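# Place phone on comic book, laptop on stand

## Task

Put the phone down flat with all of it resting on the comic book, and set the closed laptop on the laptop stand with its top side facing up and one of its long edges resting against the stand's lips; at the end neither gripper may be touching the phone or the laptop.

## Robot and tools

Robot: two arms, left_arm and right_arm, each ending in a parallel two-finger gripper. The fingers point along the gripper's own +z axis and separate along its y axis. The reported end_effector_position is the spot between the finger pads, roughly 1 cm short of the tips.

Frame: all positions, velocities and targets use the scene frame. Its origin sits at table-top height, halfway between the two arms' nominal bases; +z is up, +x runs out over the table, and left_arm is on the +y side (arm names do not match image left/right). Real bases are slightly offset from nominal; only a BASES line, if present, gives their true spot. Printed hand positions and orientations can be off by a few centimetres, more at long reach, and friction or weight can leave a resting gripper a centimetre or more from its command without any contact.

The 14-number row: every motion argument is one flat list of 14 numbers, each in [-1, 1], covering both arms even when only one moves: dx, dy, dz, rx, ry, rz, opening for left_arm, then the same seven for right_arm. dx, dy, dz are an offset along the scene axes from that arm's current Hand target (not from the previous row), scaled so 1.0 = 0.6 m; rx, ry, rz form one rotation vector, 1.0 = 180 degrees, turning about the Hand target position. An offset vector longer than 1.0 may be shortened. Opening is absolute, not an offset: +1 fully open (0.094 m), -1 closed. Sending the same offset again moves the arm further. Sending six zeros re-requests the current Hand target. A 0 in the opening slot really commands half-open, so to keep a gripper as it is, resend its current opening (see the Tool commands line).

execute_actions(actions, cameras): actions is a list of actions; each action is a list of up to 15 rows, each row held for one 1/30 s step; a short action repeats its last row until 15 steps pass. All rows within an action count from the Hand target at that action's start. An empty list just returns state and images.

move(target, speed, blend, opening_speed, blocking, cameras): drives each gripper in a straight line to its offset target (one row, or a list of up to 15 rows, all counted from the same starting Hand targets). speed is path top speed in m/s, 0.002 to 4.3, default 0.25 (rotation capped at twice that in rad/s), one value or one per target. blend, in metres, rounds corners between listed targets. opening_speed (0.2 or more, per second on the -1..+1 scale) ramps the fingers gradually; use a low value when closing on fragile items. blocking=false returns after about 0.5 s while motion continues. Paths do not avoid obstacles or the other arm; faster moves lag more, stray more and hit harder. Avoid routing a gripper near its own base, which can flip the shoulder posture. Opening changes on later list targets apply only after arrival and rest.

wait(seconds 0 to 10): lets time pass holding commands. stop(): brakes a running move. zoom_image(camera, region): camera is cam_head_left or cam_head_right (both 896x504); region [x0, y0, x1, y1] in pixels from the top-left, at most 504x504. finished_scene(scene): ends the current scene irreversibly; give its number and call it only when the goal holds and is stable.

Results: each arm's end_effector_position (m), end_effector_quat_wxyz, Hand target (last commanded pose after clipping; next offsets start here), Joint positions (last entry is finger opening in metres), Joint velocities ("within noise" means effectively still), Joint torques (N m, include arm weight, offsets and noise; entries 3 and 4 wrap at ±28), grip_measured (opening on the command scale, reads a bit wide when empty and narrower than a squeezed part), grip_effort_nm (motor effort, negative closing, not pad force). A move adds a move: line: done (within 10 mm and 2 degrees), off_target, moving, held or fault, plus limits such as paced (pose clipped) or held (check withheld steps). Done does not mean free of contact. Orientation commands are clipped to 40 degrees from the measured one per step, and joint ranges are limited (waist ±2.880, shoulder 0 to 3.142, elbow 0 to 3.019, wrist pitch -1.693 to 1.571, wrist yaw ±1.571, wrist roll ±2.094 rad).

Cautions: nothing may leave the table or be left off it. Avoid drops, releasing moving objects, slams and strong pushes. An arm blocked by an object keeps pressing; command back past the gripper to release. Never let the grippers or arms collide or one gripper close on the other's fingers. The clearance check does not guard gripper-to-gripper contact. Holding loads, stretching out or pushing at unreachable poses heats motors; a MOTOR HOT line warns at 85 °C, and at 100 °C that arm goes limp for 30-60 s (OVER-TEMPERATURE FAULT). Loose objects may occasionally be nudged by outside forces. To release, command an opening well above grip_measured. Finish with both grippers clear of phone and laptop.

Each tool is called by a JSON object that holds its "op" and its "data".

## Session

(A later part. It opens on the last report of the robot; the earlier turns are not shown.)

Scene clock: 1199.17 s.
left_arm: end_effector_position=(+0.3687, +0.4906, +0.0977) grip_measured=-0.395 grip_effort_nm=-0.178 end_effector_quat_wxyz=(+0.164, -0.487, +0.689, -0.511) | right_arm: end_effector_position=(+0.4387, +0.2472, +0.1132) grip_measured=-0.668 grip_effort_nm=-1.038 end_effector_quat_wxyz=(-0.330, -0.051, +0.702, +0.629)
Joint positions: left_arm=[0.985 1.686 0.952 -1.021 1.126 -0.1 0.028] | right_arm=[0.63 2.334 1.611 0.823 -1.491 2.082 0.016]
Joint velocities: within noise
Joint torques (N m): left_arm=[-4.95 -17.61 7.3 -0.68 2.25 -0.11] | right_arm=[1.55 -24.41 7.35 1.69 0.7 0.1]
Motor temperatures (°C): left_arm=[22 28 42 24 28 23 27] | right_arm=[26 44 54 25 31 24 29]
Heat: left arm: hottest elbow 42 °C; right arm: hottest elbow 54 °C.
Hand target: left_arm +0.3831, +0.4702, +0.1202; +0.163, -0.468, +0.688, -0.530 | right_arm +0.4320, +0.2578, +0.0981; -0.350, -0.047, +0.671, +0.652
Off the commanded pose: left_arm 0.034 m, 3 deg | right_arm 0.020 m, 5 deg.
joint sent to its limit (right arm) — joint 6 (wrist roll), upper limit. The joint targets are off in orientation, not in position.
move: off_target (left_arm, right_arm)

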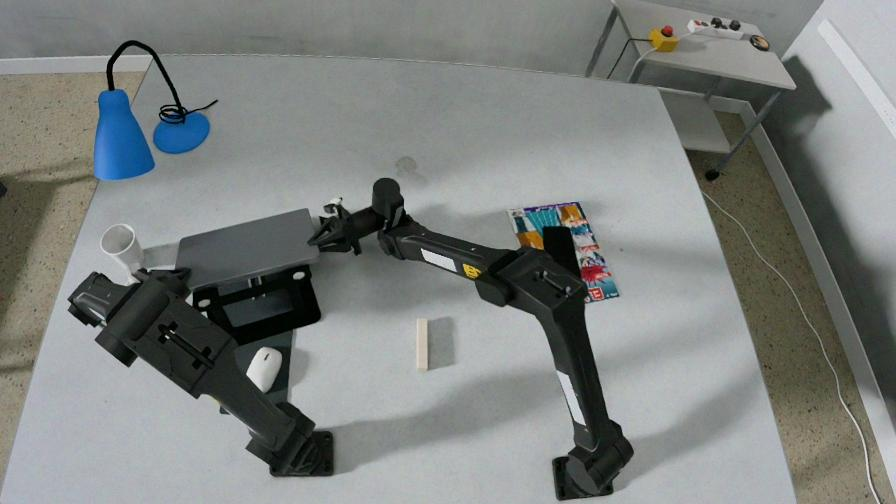

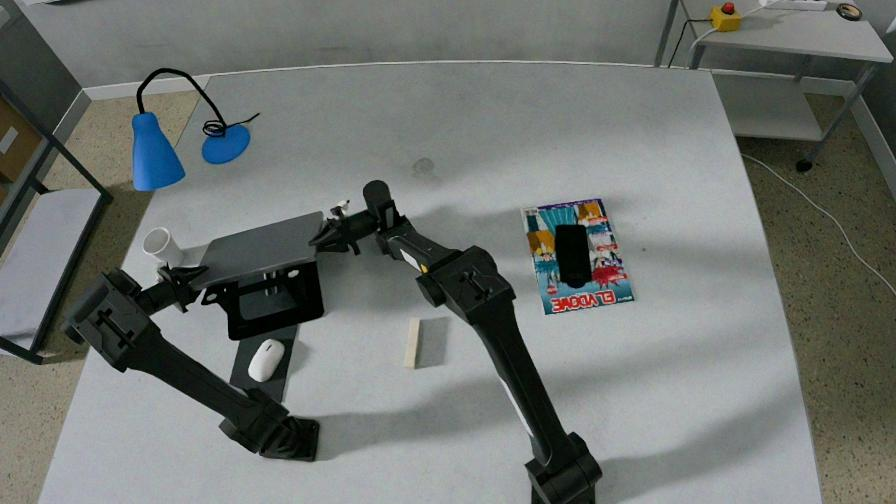

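{"op": "move", "data": {"target": [-0.01,0.02,-0.035,0,0,0,-0.55,0,0,0,0,0,0.0,-0.95], "speed": 0.06, "opening_speed": 0.3}}

{"op": "move", "data": {"target": [0,0,0,0,0,0,-0.9,0,0,0,0,0,0.0,-0.95], "speed": 0.06, "opening_speed": 0.3}}

{"op": "zoom_image", "data": {"camera": "cam_head_left", "region": [130, 190, 354, 350]}}

{"op": "zoom_image", "data": {"camera": "cam_head_right", "region": [150, 190, 374, 350]}}

Scene clock: 1204.27 s.
left_arm: end_effector_position=(+0.3688, +0.4907, +0.0921) grip_measured=-0.541 grip_effort_nm=-0.422 end_effector_quat_wxyz=(+0.166, -0.483, +0.686, -0.518) | right_arm: end_effector_position=(+0.4390, +0.2471, +0.1133) grip_measured=-0.668 grip_effort_nm=-1.038 end_effector_quat_wxyz=(-0.329, -0.051, +0.702, +0.629)
Joint positions: left_arm=[0.987 1.707 0.952 -1.021 1.142 -0.077 0.022] | right_arm=[0.629 2.334 1.611 0.824 -1.49 2.082 0.016]
Joint velocities: within noise
Joint torques (N m): left_arm=[-3.19 -14.56 8.06 -0.79 1.41 0.15] | right_arm=[1.67 -24.41 7.32 1.59 0.66 0.1]
Motor temperatures (°C): left_arm=[22 29 42 24 30 23 27] | right_arm=[26 44 52 25 30 24 29]
Heat: left arm: hottest elbow 42 °C; right arm: hottest elbow 52 °C.
Hand target: left_arm +0.3771, +0.4822, +0.0993; +0.163, -0.468, +0.688, -0.530 | right_arm +0.4319, +0.2579, +0.0981; -0.350, -0.047, +0.671, +0.652
Off the commanded pose: left_arm 0.014 m, 2 deg | right_arm 0.020 m, 5 deg.
joint sent to its limit (right arm) — joint 6 (wrist roll), upper limit. The joint targets are off in orientation, not in position.
move: off_target (left_arm, right_arm)

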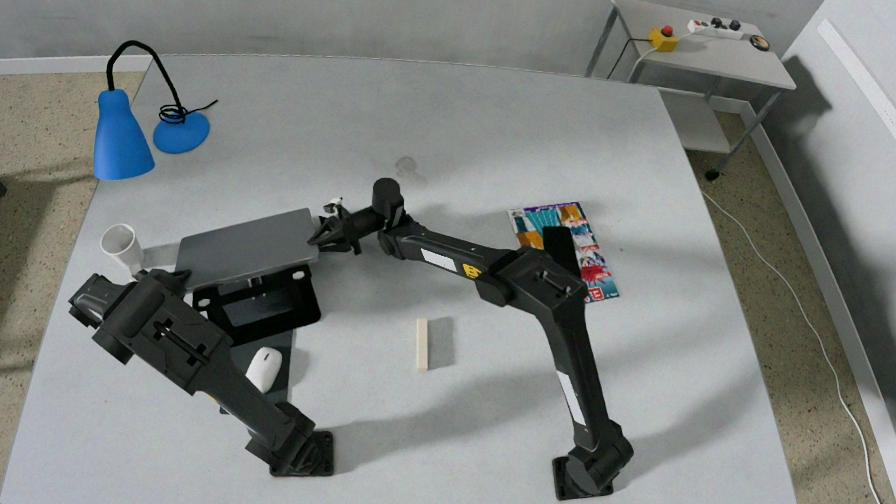

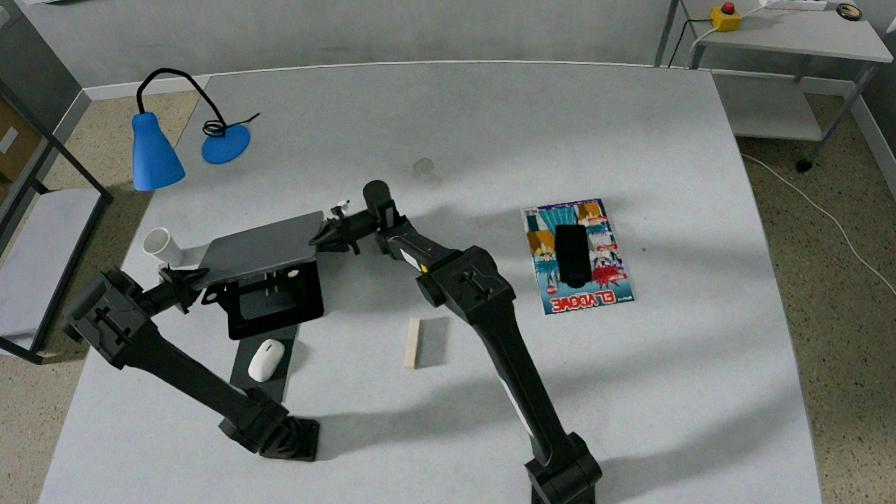

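Scene clock: 1205.63 s.
left_arm: end_effector_position=(+0.3687, +0.4907, +0.0919) grip_measured=-0.575 grip_effort_nm=-1.009 end_effector_quat_wxyz=(+0.166, -0.483, +0.685, -0.520) | right_arm: end_effector_position=(+0.4390, +0.2471, +0.1133) grip_measured=-0.668 grip_effort_nm=-1.038 end_effector_quat_wxyz=(-0.329, -0.051, +0.702, +0.629)
Joint positions: left_arm=[0.988 1.709 0.952 -1.022 1.145 -0.077 0.02] | right_arm=[0.629 2.334 1.611 0.824 -1.49 2.082 0.016]
Joint velocities: within noise
Joint torques (N m): left_arm=[-3.19 -15.44 8.16 -0.87 1.33 0.27] | right_arm=[1.73 -24.35 7.31 1.7 0.67 0.09]
Motor temperatures (°C): left_arm=[22 29 41 24 30 23 27] | right_arm=[26 45 52 25 30 24 29]
Heat: left arm: hottest elbow 41 °C; right arm: hottest elbow 52 °C.
Hand target: left_arm +0.3771, +0.4822, +0.0993; +0.163, -0.468, +0.688, -0.530 | right_arm +0.4319, +0.2579, +0.0981; -0.350, -0.047, +0.671, +0.652
Off the commanded pose: left_arm 0.014 m, 2 deg | right_arm 0.020 m, 5 deg.
joint sent to its limit (right arm) — joint 6 (wrist roll), upper limit. The joint targets are off in orientation, not in position.
move: off_target (left_arm, right_arm)

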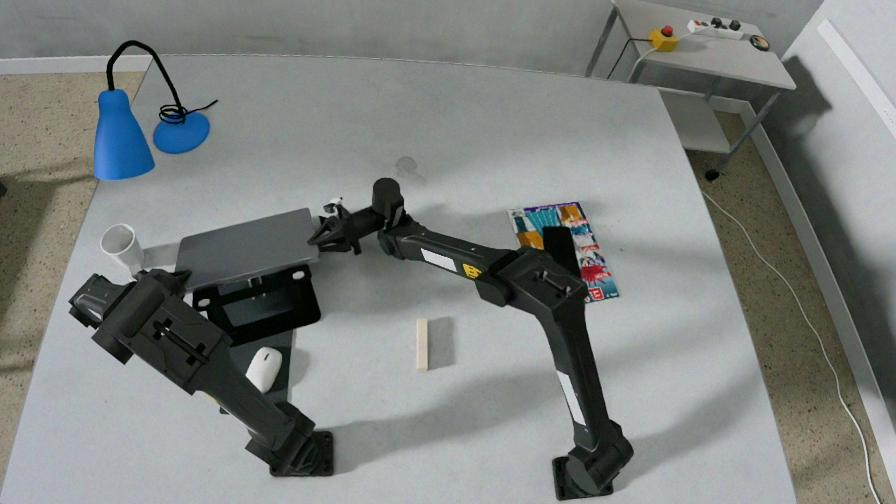

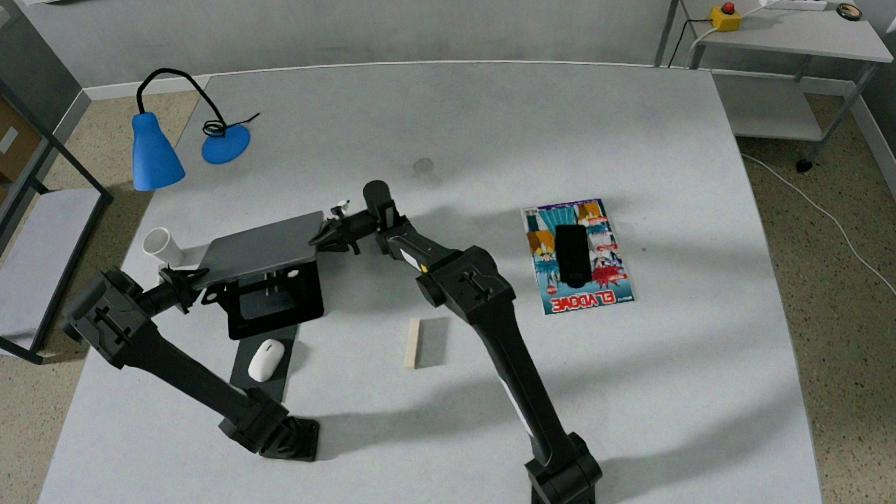

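Scaled by 2.250.

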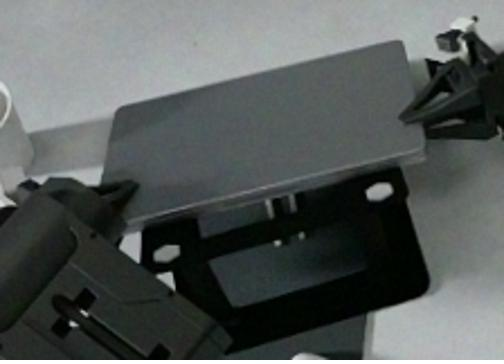

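Scaled by 2.250.

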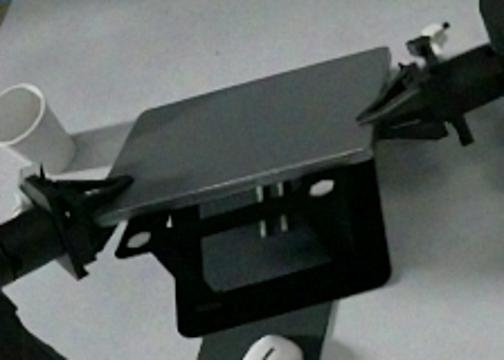

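{"op": "move", "data": {"target": [-0.03,0,0.17,0,0,0,-0.95,-0.03,0,0.2,0,0,0.0,-0.95], "speed": 0.1}}

{"op": "zoom_image", "data": {"camera": "cam_head_left", "region": [130, 190, 354, 350]}}

{"op": "zoom_image", "data": {"camera": "cam_head_right", "region": [150, 190, 374, 350]}}

Scene clock: 1210.33 s.
left_arm: end_effector_position=(+0.3466, +0.4780, +0.1544) grip_measured=-0.620 grip_effort_nm=-1.004 end_effector_quat_wxyz=(+0.118, -0.516, +0.655, -0.539) | right_arm: end_effector_position=(+0.4276, +0.2383, +0.1721) grip_measured=-0.668 grip_effort_nm=-1.043 end_effector_quat_wxyz=(-0.351, -0.020, +0.706, +0.614)
Joint positions: left_arm=[1.02 1.598 0.995 -1.339 1.138 -0.045 0.018] | right_arm=[0.629 2.191 1.549 0.662 -1.485 2.082 0.016]
Joint velocities: within noise
Joint torques (N m): left_arm=[-3.49 -18.26 13.68 -2.1 1.25 0.76] | right_arm=[2.84 -30.1 8.96 1.17 0.8 0.1]
Motor temperatures (°C): left_arm=[22 29 41 24 30 24 27] | right_arm=[26 45 51 25 30 24 29]
Heat: left arm: hottest elbow 41 °C; right arm: hottest elbow 51 °C.
Hand target: left_arm +0.3591, +0.4822, +0.2013; +0.164, -0.468, +0.688, -0.530 | right_arm +0.4140, +0.2578, +0.2181; -0.350, -0.047, +0.671, +0.652
Off the commanded pose: left_arm 0.049 m, 8 deg | right_arm 0.052 m, 7 deg.
joint sent to its limit (right arm) — joint 6 (wrist roll), upper limit. The joint targets are off in orientation, not in position.
move: off_target (left_arm, right_arm)

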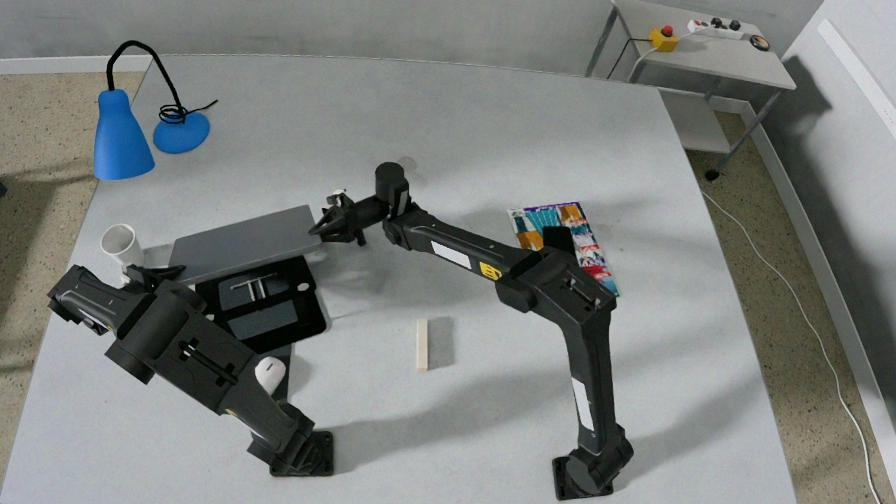

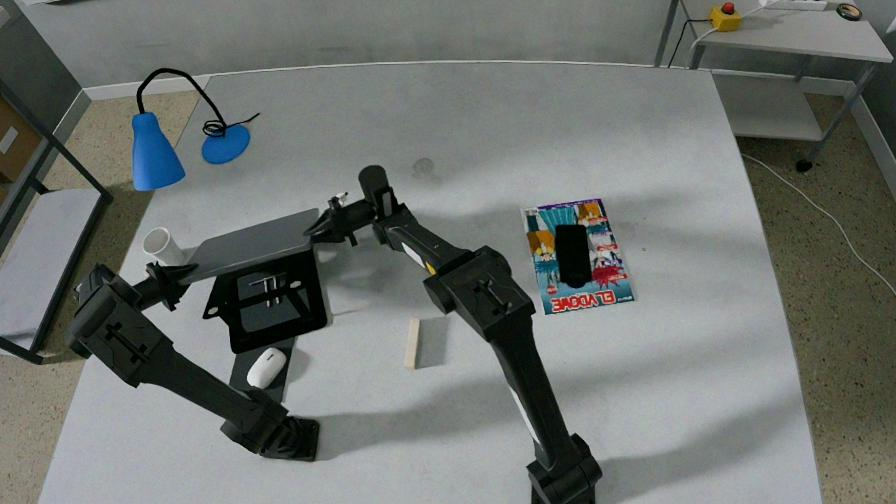

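Scaled by 2.250.

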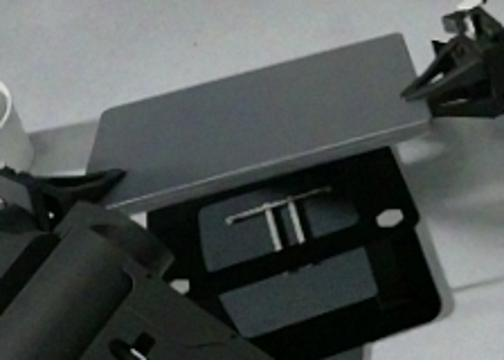

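Scaled by 2.250.

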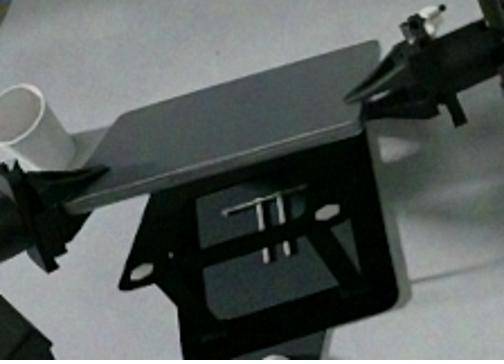

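{"op": "move", "data": {"target": [[0,0,0.04,0,0,0,-0.95,0,0,0.05,0,0,0.0,-0.95],[-0.115,-0.03,0.05,0,0,0,-0.95,-0.115,-0.03,0.05,0,0,0.0,-0.95]], "speed": 0.1}}

{"op": "zoom_image", "data": {"camera": "cam_head_left", "region": [130, 190, 354, 350]}}

{"op": "zoom_image", "data": {"camera": "cam_head_right", "region": [150, 190, 374, 350]}}

Scene clock: 1216.93 s.
left_arm: end_effector_position=(+0.2916, +0.4722, +0.2000) grip_measured=-0.626 grip_effort_nm=-1.009 end_effector_quat_wxyz=(+0.129, -0.508, +0.665, -0.532) | right_arm: end_effector_position=(+0.3657, +0.2278, +0.2087) grip_measured=-0.668 grip_effort_nm=-1.038 end_effector_quat_wxyz=(-0.347, -0.013, +0.706, +0.617)
Joint positions: left_arm=[1.144 1.495 0.997 -1.642 1.075 0.214 0.018] | right_arm=[0.675 2.012 1.344 0.686 -1.421 2.082 0.016]
Joint velocities: within noise
Joint torques (N m): left_arm=[-1.85 -17.38 8.9 -2.04 1.15 0.75] | right_arm=[2.78 -27.75 7.76 1.8 0.2 0.1]
Motor temperatures (°C): left_arm=[22 29 41 24 30 24 27] | right_arm=[26 45 50 25 30 24 29]
Heat: left arm: hottest elbow 41 °C; right arm: hottest elbow 50 °C.
Hand target: left_arm +0.2901, +0.4642, +0.2314; +0.164, -0.468, +0.688, -0.530 | right_arm +0.3449, +0.2399, +0.2482; -0.350, -0.047, +0.671, +0.652
Off the commanded pose: left_arm 0.032 m, 7 deg | right_arm 0.046 m, 7 deg.
joint sent to its limit (left arm) — joint 4 (wrist pitch), lower limit. The joint targets still meet the commanded pose.
joint sent to its limit (right arm) — joint 6 (wrist roll), upper limit. The joint targets are off in orientation, not in position.
move: off_target (left_arm, right_arm)

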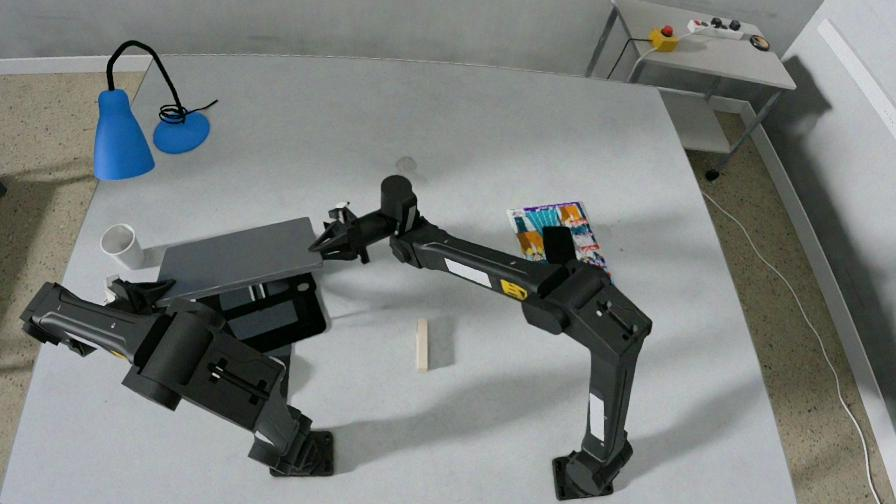

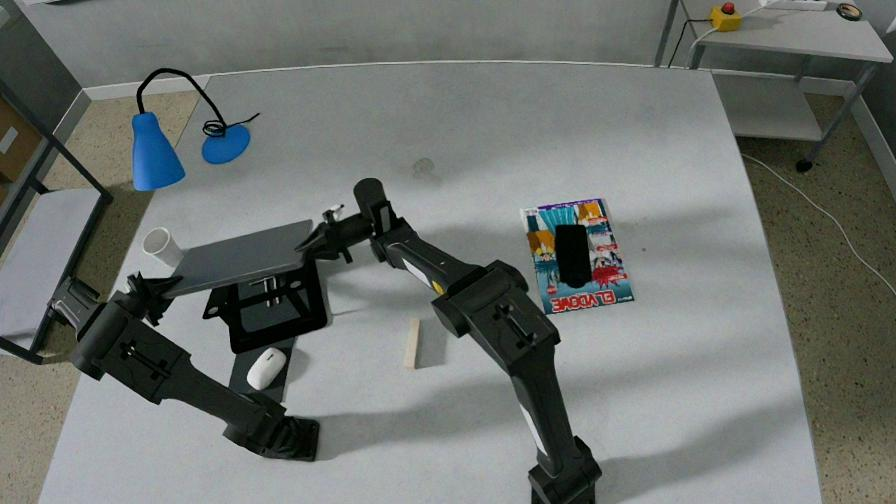

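Scaled by 2.250.

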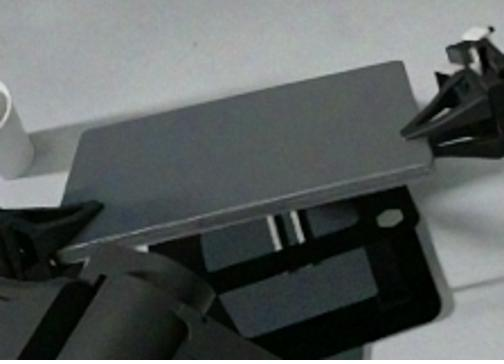

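Scaled by 2.250.

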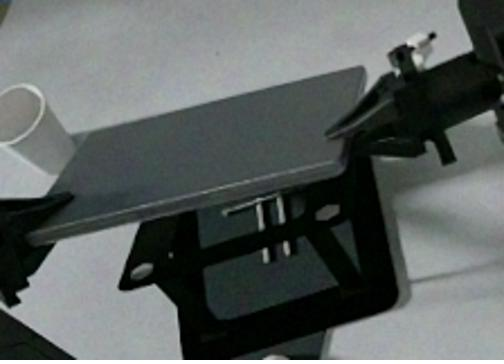

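{"op": "move", "data": {"target": [[-0.033,-0.02,0,0,0,0,-0.95,0.02,-0.03,0,0,0,0.02,-0.95],[-0.033,-0.02,-0.11,0,0,0,-0.95,0.02,-0.03,-0.11,0,0,0.02,-0.95]], "speed": 0.08}}

{"op": "zoom_image", "data": {"camera": "cam_head_left", "region": [130, 190, 354, 350]}}

{"op": "zoom_image", "data": {"camera": "cam_head_right", "region": [150, 190, 374, 350]}}

Scene clock: 1226.77 s.
left_arm: end_effector_position=(+0.2697, +0.4567, +0.1560) grip_measured=-0.626 grip_effort_nm=-1.004 end_effector_quat_wxyz=(+0.134, -0.509, +0.658, -0.539) | right_arm: end_effector_position=(+0.3573, +0.2164, +0.1681) grip_measured=-0.668 grip_effort_nm=-1.038 end_effector_quat_wxyz=(-0.366, -0.050, +0.705, +0.606)
Joint positions: left_arm=[1.192 1.527 0.877 -1.568 1.07 0.298 0.018] | right_arm=[0.667 2.085 1.331 0.792 -1.514 2.082 0.016]
Joint velocities: within noise
Joint torques (N m): left_arm=[-2.14 -13.98 7.1 -0.95 0.32 1.01] | right_arm=[0.91 -23.53 7.79 2.1 0.11 0.1]
Motor temperatures (°C): left_arm=[22 30 41 24 30 24 28] | right_arm=[26 47 49 25 29 24 29]
Heat: left arm: hottest elbow 41 °C; right arm: hottest elbow 49 °C.
Hand target: left_arm +0.2704, +0.4522, +0.1653; +0.164, -0.468, +0.688, -0.530 | right_arm +0.3570, +0.2218, +0.1821; -0.370, -0.068, +0.669, +0.641
Off the commanded pose: left_arm 0.010 m, 7 deg | right_arm 0.015 m, 6 deg.
joint sent to its limit (right arm) — joint 6 (wrist roll), upper limit. The joint targets are off in orientation, not in position.
move: off_target (left_arm, right_arm)

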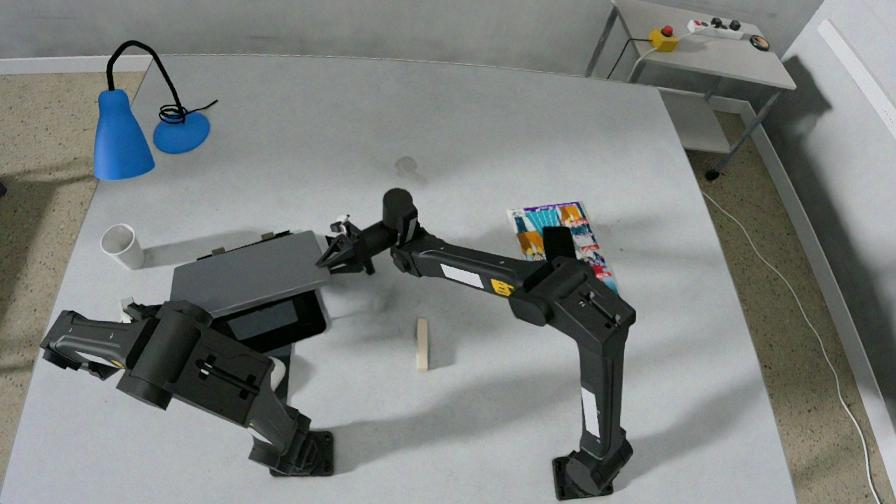

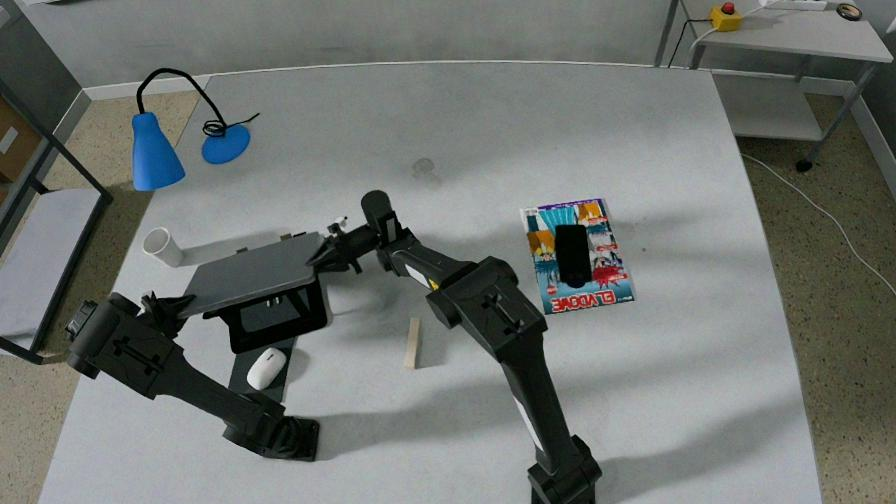

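Scaled by 2.250.

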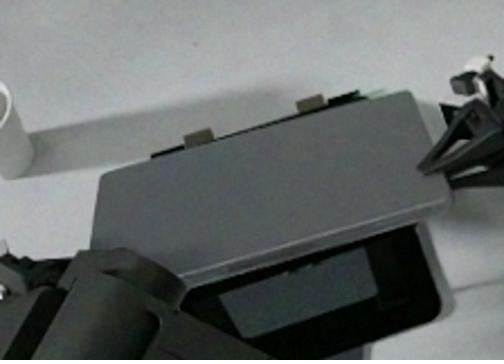

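Scaled by 2.250.

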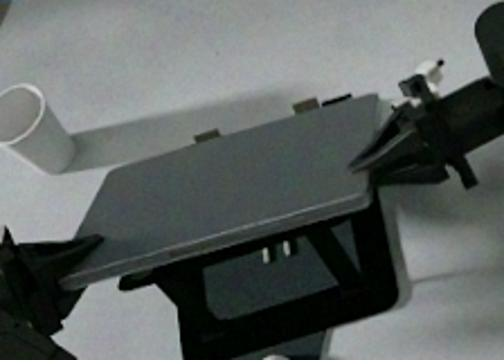

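{"op": "move", "data": {"target": [[0.03,0.008,-0.06,0,0,0,-0.95,0.03,0.008,-0.06,0,0,0.0,-0.95],[0.035,0.008,-0.1,0,0,0,-0.95,0.035,0.008,-0.1,0,0,0.0,-0.95]], "speed": 0.06}}

{"op": "zoom_image", "data": {"camera": "cam_head_left", "region": [130, 190, 354, 350]}}

{"op": "zoom_image", "data": {"camera": "cam_head_right", "region": [150, 190, 374, 350]}}

Scene clock: 1232.97 s.
left_arm: end_effector_position=(+0.2871, +0.4645, +0.1159) grip_measured=-0.626 grip_effort_nm=-1.013 end_effector_quat_wxyz=(+0.152, -0.505, +0.654, -0.542) | right_arm: end_effector_position=(+0.3699, +0.2213, +0.1337) grip_measured=-0.668 grip_effort_nm=-1.038 end_effector_quat_wxyz=(-0.353, -0.058, +0.703, +0.615)
Joint positions: left_arm=[1.16 1.617 0.851 -1.38 1.119 0.241 0.018] | right_arm=[0.66 2.174 1.367 0.88 -1.509 2.082 0.016]
Joint velocities: within noise
Joint torques (N m): left_arm=[-3.55 -11.58 5.31 0.7 -0.31 0.78] | right_arm=[0.21 -20.19 9.61 1.89 -0.43 0.1]
Motor temperatures (°C): left_arm=[22 30 40 24 29 24 28] | right_arm=[26 46 49 25 29 24 29]
Heat: left arm: hottest elbow 40 °C; right arm: hottest elbow 49 °C.
Hand target: left_arm +0.2913, +0.4569, +0.1053; +0.163, -0.468, +0.688, -0.530 | right_arm +0.3781, +0.2266, +0.1222; -0.370, -0.068, +0.669, +0.641
Off the commanded pose: left_arm 0.014 m, 6 deg | right_arm 0.015 m, 5 deg.
joint sent to its limit (right arm) — joint 6 (wrist roll), upper limit. The joint targets are off in orientation, not in position.
move: off_target (left_arm, right_arm)

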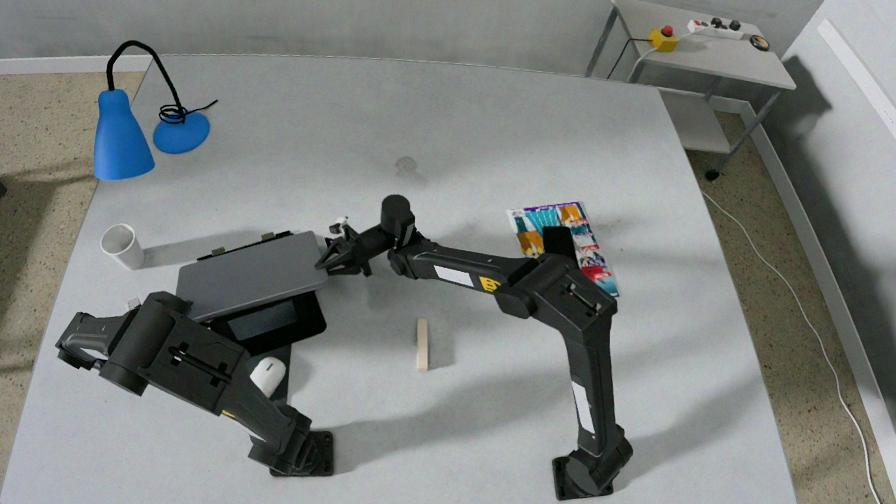

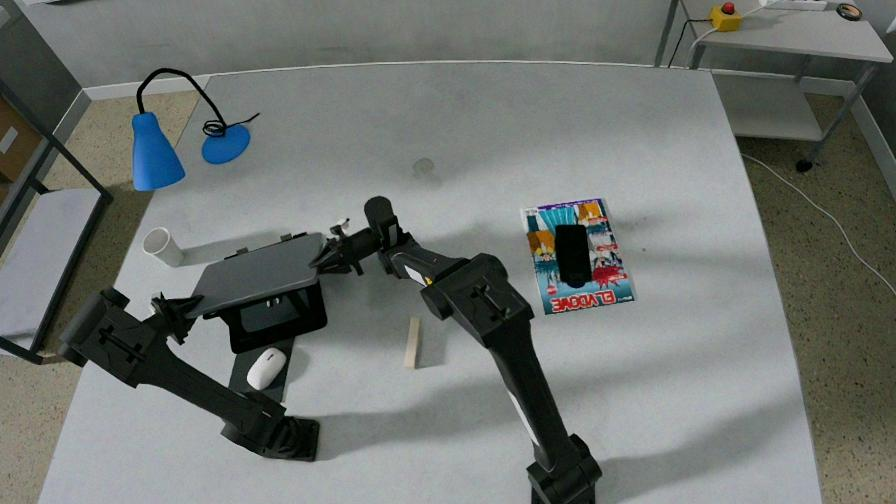

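Scaled by 2.250.

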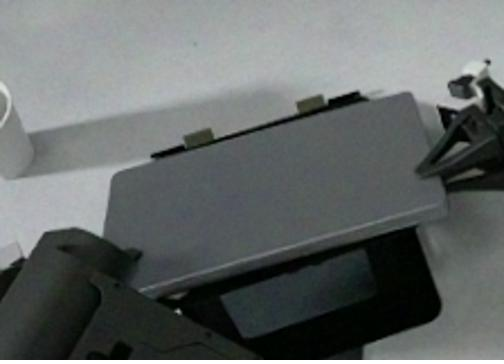

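Scaled by 2.250.

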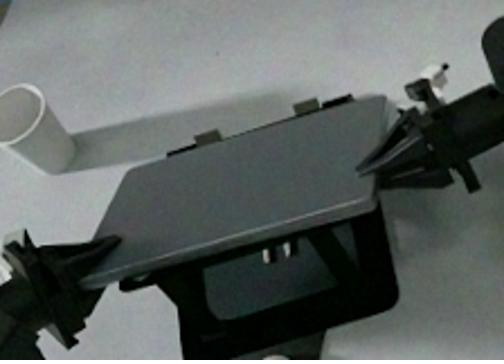

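{"op": "move", "data": {"target": [0.02,0.005,-0.06,0,0,0,-0.95,0.015,0.005,-0.06,0,0,0.0,-0.95], "speed": 0.05}}

{"op": "zoom_image", "data": {"camera": "cam_head_left", "region": [130, 190, 354, 350]}}

{"op": "zoom_image", "data": {"camera": "cam_head_right", "region": [150, 190, 374, 350]}}

Scene clock: 1237.17 s.
left_arm: end_effector_position=(+0.3040, +0.4709, +0.1022) grip_measured=-0.626 grip_effort_nm=-1.009 end_effector_quat_wxyz=(+0.168, -0.501, +0.649, -0.547) | right_arm: end_effector_position=(+0.3858, +0.2283, +0.1217) grip_measured=-0.668 grip_effort_nm=-1.038 end_effector_quat_wxyz=(-0.338, -0.068, +0.701, +0.624)
Joint positions: left_arm=[1.128 1.657 0.851 -1.265 1.166 0.177 0.018] | right_arm=[0.654 2.231 1.424 0.919 -1.504 2.082 0.016]
Joint velocities: within noise
Joint torques (N m): left_arm=[-2.73 -8.53 4.46 1.89 -1.58 0.91] | right_arm=[0.38 -18.96 8.05 2.07 -0.67 0.1]
Motor temperatures (°C): left_arm=[22 30 40 24 29 24 28] | right_arm=[26 46 49 25 29 24 29]
Heat: left arm: hottest elbow 40 °C; right arm: hottest elbow 49 °C.
Hand target: left_arm +0.3033, +0.4600, +0.0692; +0.163, -0.468, +0.688, -0.530 | right_arm +0.3870, +0.2297, +0.0862; -0.370, -0.068, +0.669, +0.641
Off the commanded pose: left_arm 0.035 m, 6 deg | right_arm 0.036 m, 6 deg.
joint sent to its limit (right arm) — joint 6 (wrist roll), upper limit. The joint targets are off in orientation, not in position.
move: off_target (left_arm, right_arm)

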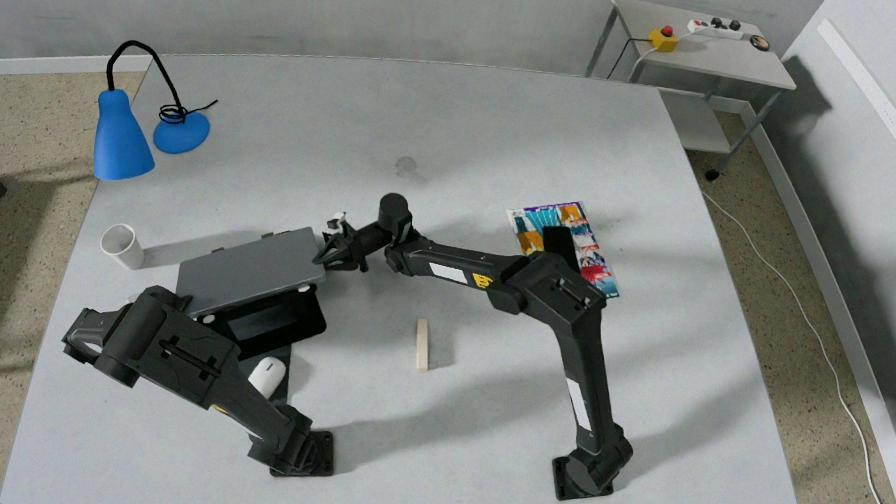

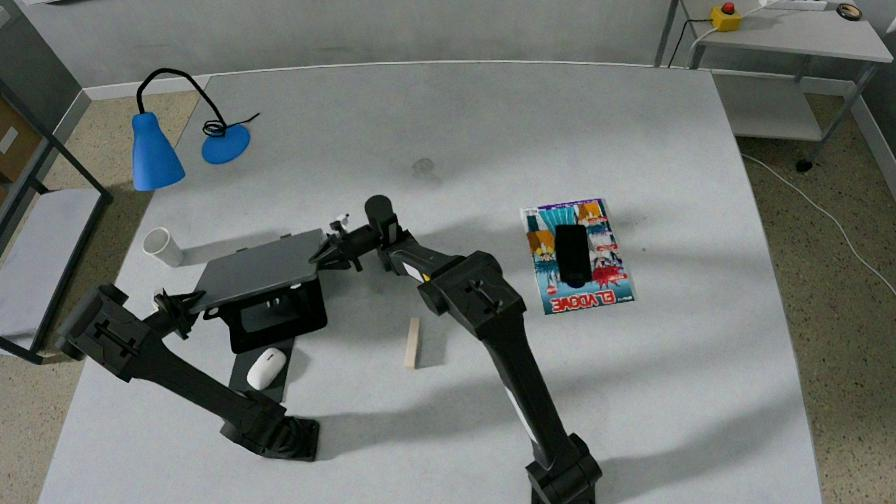

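Scaled by 2.250.

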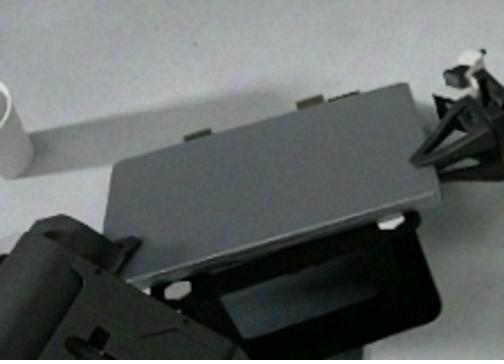

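Scaled by 2.250.

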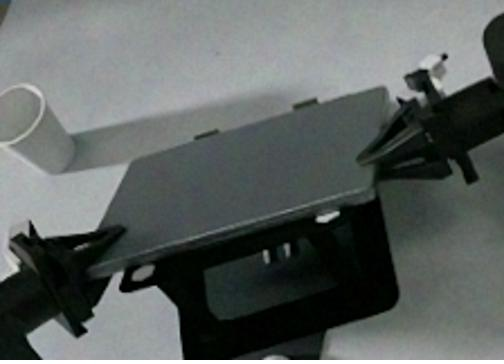

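{"op": "move", "data": {"target": [0,0.0,0.04,0,0,0,-0.95,0.0,0.0,0.03,0,0,0.0,-0.95], "speed": 0.05}}

{"op": "move", "data": {"target": [0,0.0,0,0,0,0,-0.3,0.0,0.0,0,0,0,0.0,-0.3], "speed": 0.05, "opening_speed": 0.25}}

{"op": "zoom_image", "data": {"camera": "cam_head_left", "region": [130, 190, 354, 350]}}

{"op": "zoom_image", "data": {"camera": "cam_head_right", "region": [150, 190, 374, 350]}}

Scene clock: 1242.73 s.
left_arm: end_effector_position=(+0.3038, +0.4704, +0.1029) grip_measured=-0.626 grip_effort_nm=-1.009 end_effector_quat_wxyz=(+0.166, -0.502, +0.649, -0.547) | right_arm: end_effector_position=(+0.3860, +0.2281, +0.1217) grip_measured=-0.668 grip_effort_nm=-1.038 end_effector_quat_wxyz=(-0.338, -0.068, +0.701, +0.624)
Joint positions: left_arm=[1.128 1.655 0.851 -1.269 1.165 0.174 0.018] | right_arm=[0.654 2.231 1.424 0.919 -1.504 2.082 0.016]
Joint velocities: within noise
Joint torques (N m): left_arm=[-3.37 -12.98 5.72 0.02 -1.49 0.85] | right_arm=[0.38 -21.54 8.05 1.06 -0.67 0.1]
Motor temperatures (°C): left_arm=[22 29 39 24 30 24 28] | right_arm=[26 45 49 25 29 24 29]
Heat: left arm: hottest elbow 39 °C; right arm: hottest elbow 49 °C.
Hand target: left_arm +0.3033, +0.4599, +0.0933; +0.163, -0.468, +0.688, -0.530 | right_arm +0.3871, +0.2296, +0.1042; -0.370, -0.068, +0.669, +0.641
Off the commanded pose: left_arm 0.014 m, 6 deg | right_arm 0.018 m, 6 deg.
joint sent to its limit (right arm) — joint 6 (wrist roll), upper limit. The joint targets are off in orientation, not in position.
move: off_target (left_arm, right_arm)

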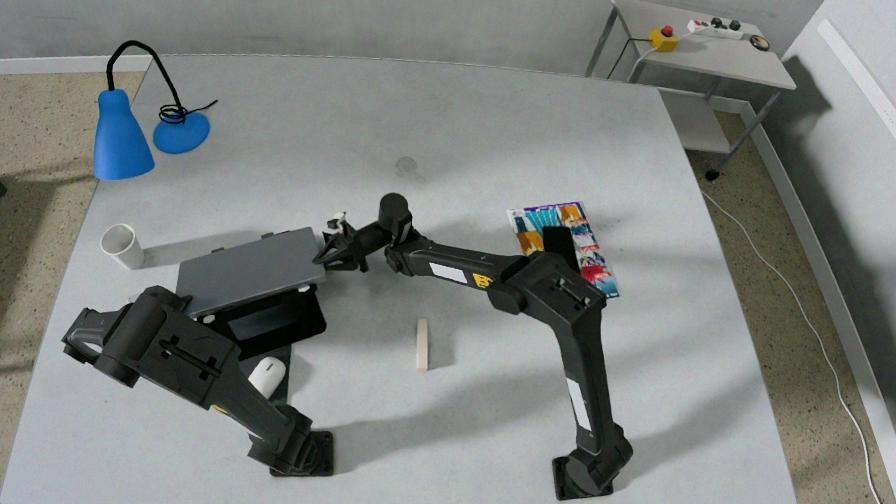

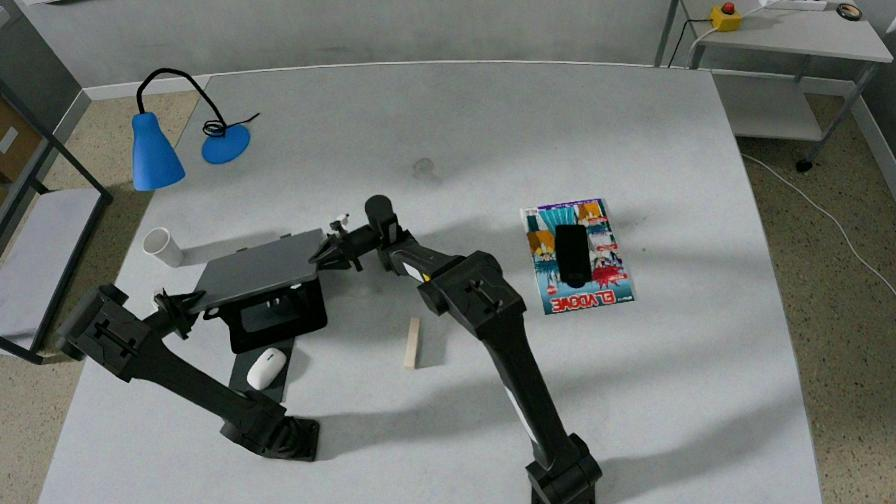

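Scene clock: 1245.63 s.
left_arm: end_effector_position=(+0.3014, +0.4694, +0.0998) grip_measured=-0.302 grip_effort_nm=0.105 end_effector_quat_wxyz=(+0.177, -0.476, +0.680, -0.529) | right_arm: end_effector_position=(+0.3836, +0.2266, +0.1200) grip_measured=-0.302 grip_effort_nm=0.066 end_effector_quat_wxyz=(-0.343, -0.075, +0.701, +0.620)
Joint positions: left_arm=[1.125 1.651 0.854 -1.269 1.128 0.248 0.033] | right_arm=[0.654 2.234 1.426 0.919 -1.523 2.082 0.033]
Joint velocities: within noise
Joint torques (N m): left_arm=[-3.19 -11.69 5.94 -0.44 -0.09 0.24] | right_arm=[0.44 -21.77 7.9 1.01 -0.01 0.09]
Motor temperatures (°C): left_arm=[22 29 39 24 30 24 28] | right_arm=[26 45 48 25 29 24 29]
Heat: left arm: hottest elbow 39 °C; right arm: hottest elbow 48 °C.
Hand target: left_arm +0.3033, +0.4600, +0.0933; +0.163, -0.468, +0.688, -0.530 | right_arm +0.3871, +0.2296, +0.1043; -0.370, -0.068, +0.669, +0.641
Off the commanded pose: left_arm 0.012 m, 2 deg | right_arm 0.016 m, 5 deg.
joint sent to its limit (right arm) — joint 6 (wrist roll), upper limit. The joint targets are off in orientation, not in position.
move: off_target (left_arm, right_arm)

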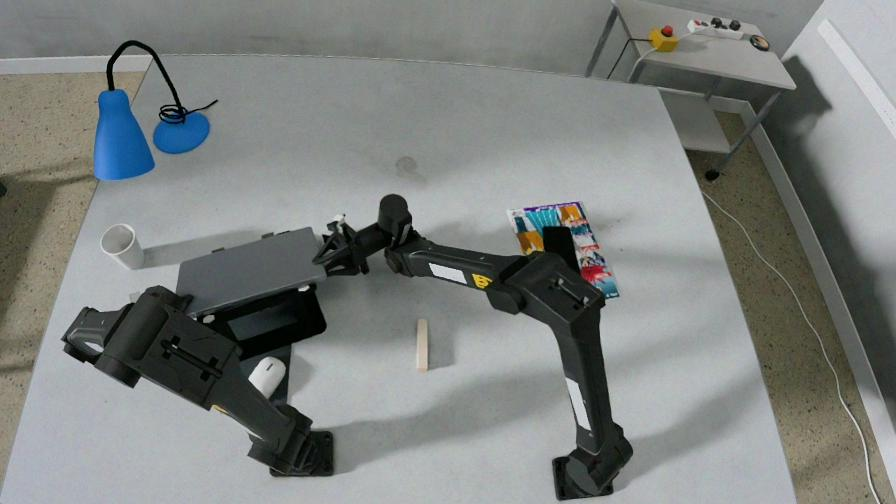

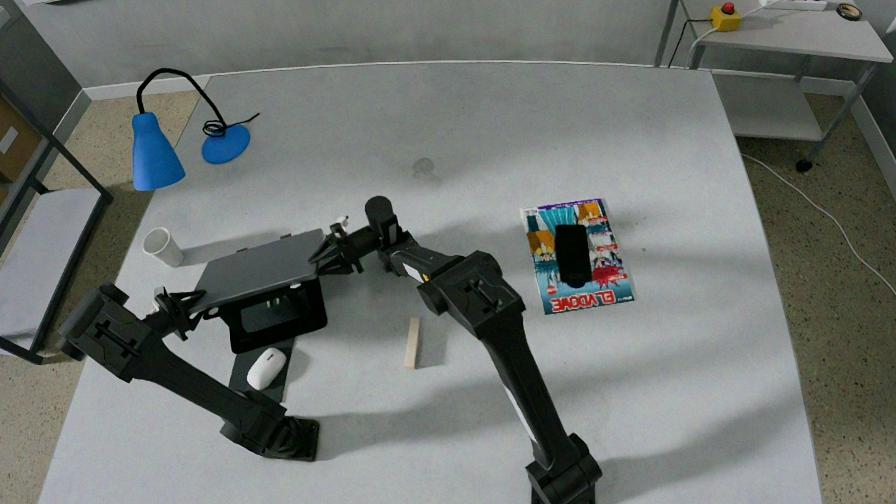

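Scaled by 2.250.

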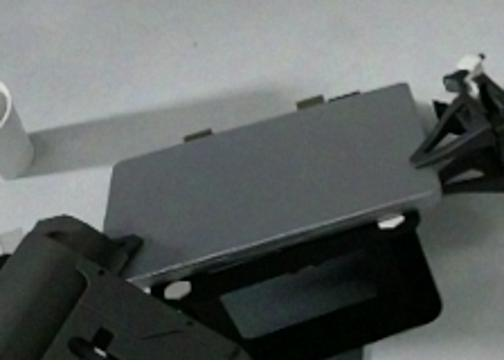

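Scaled by 2.250.

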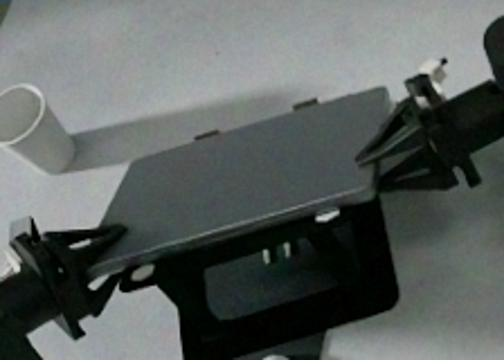

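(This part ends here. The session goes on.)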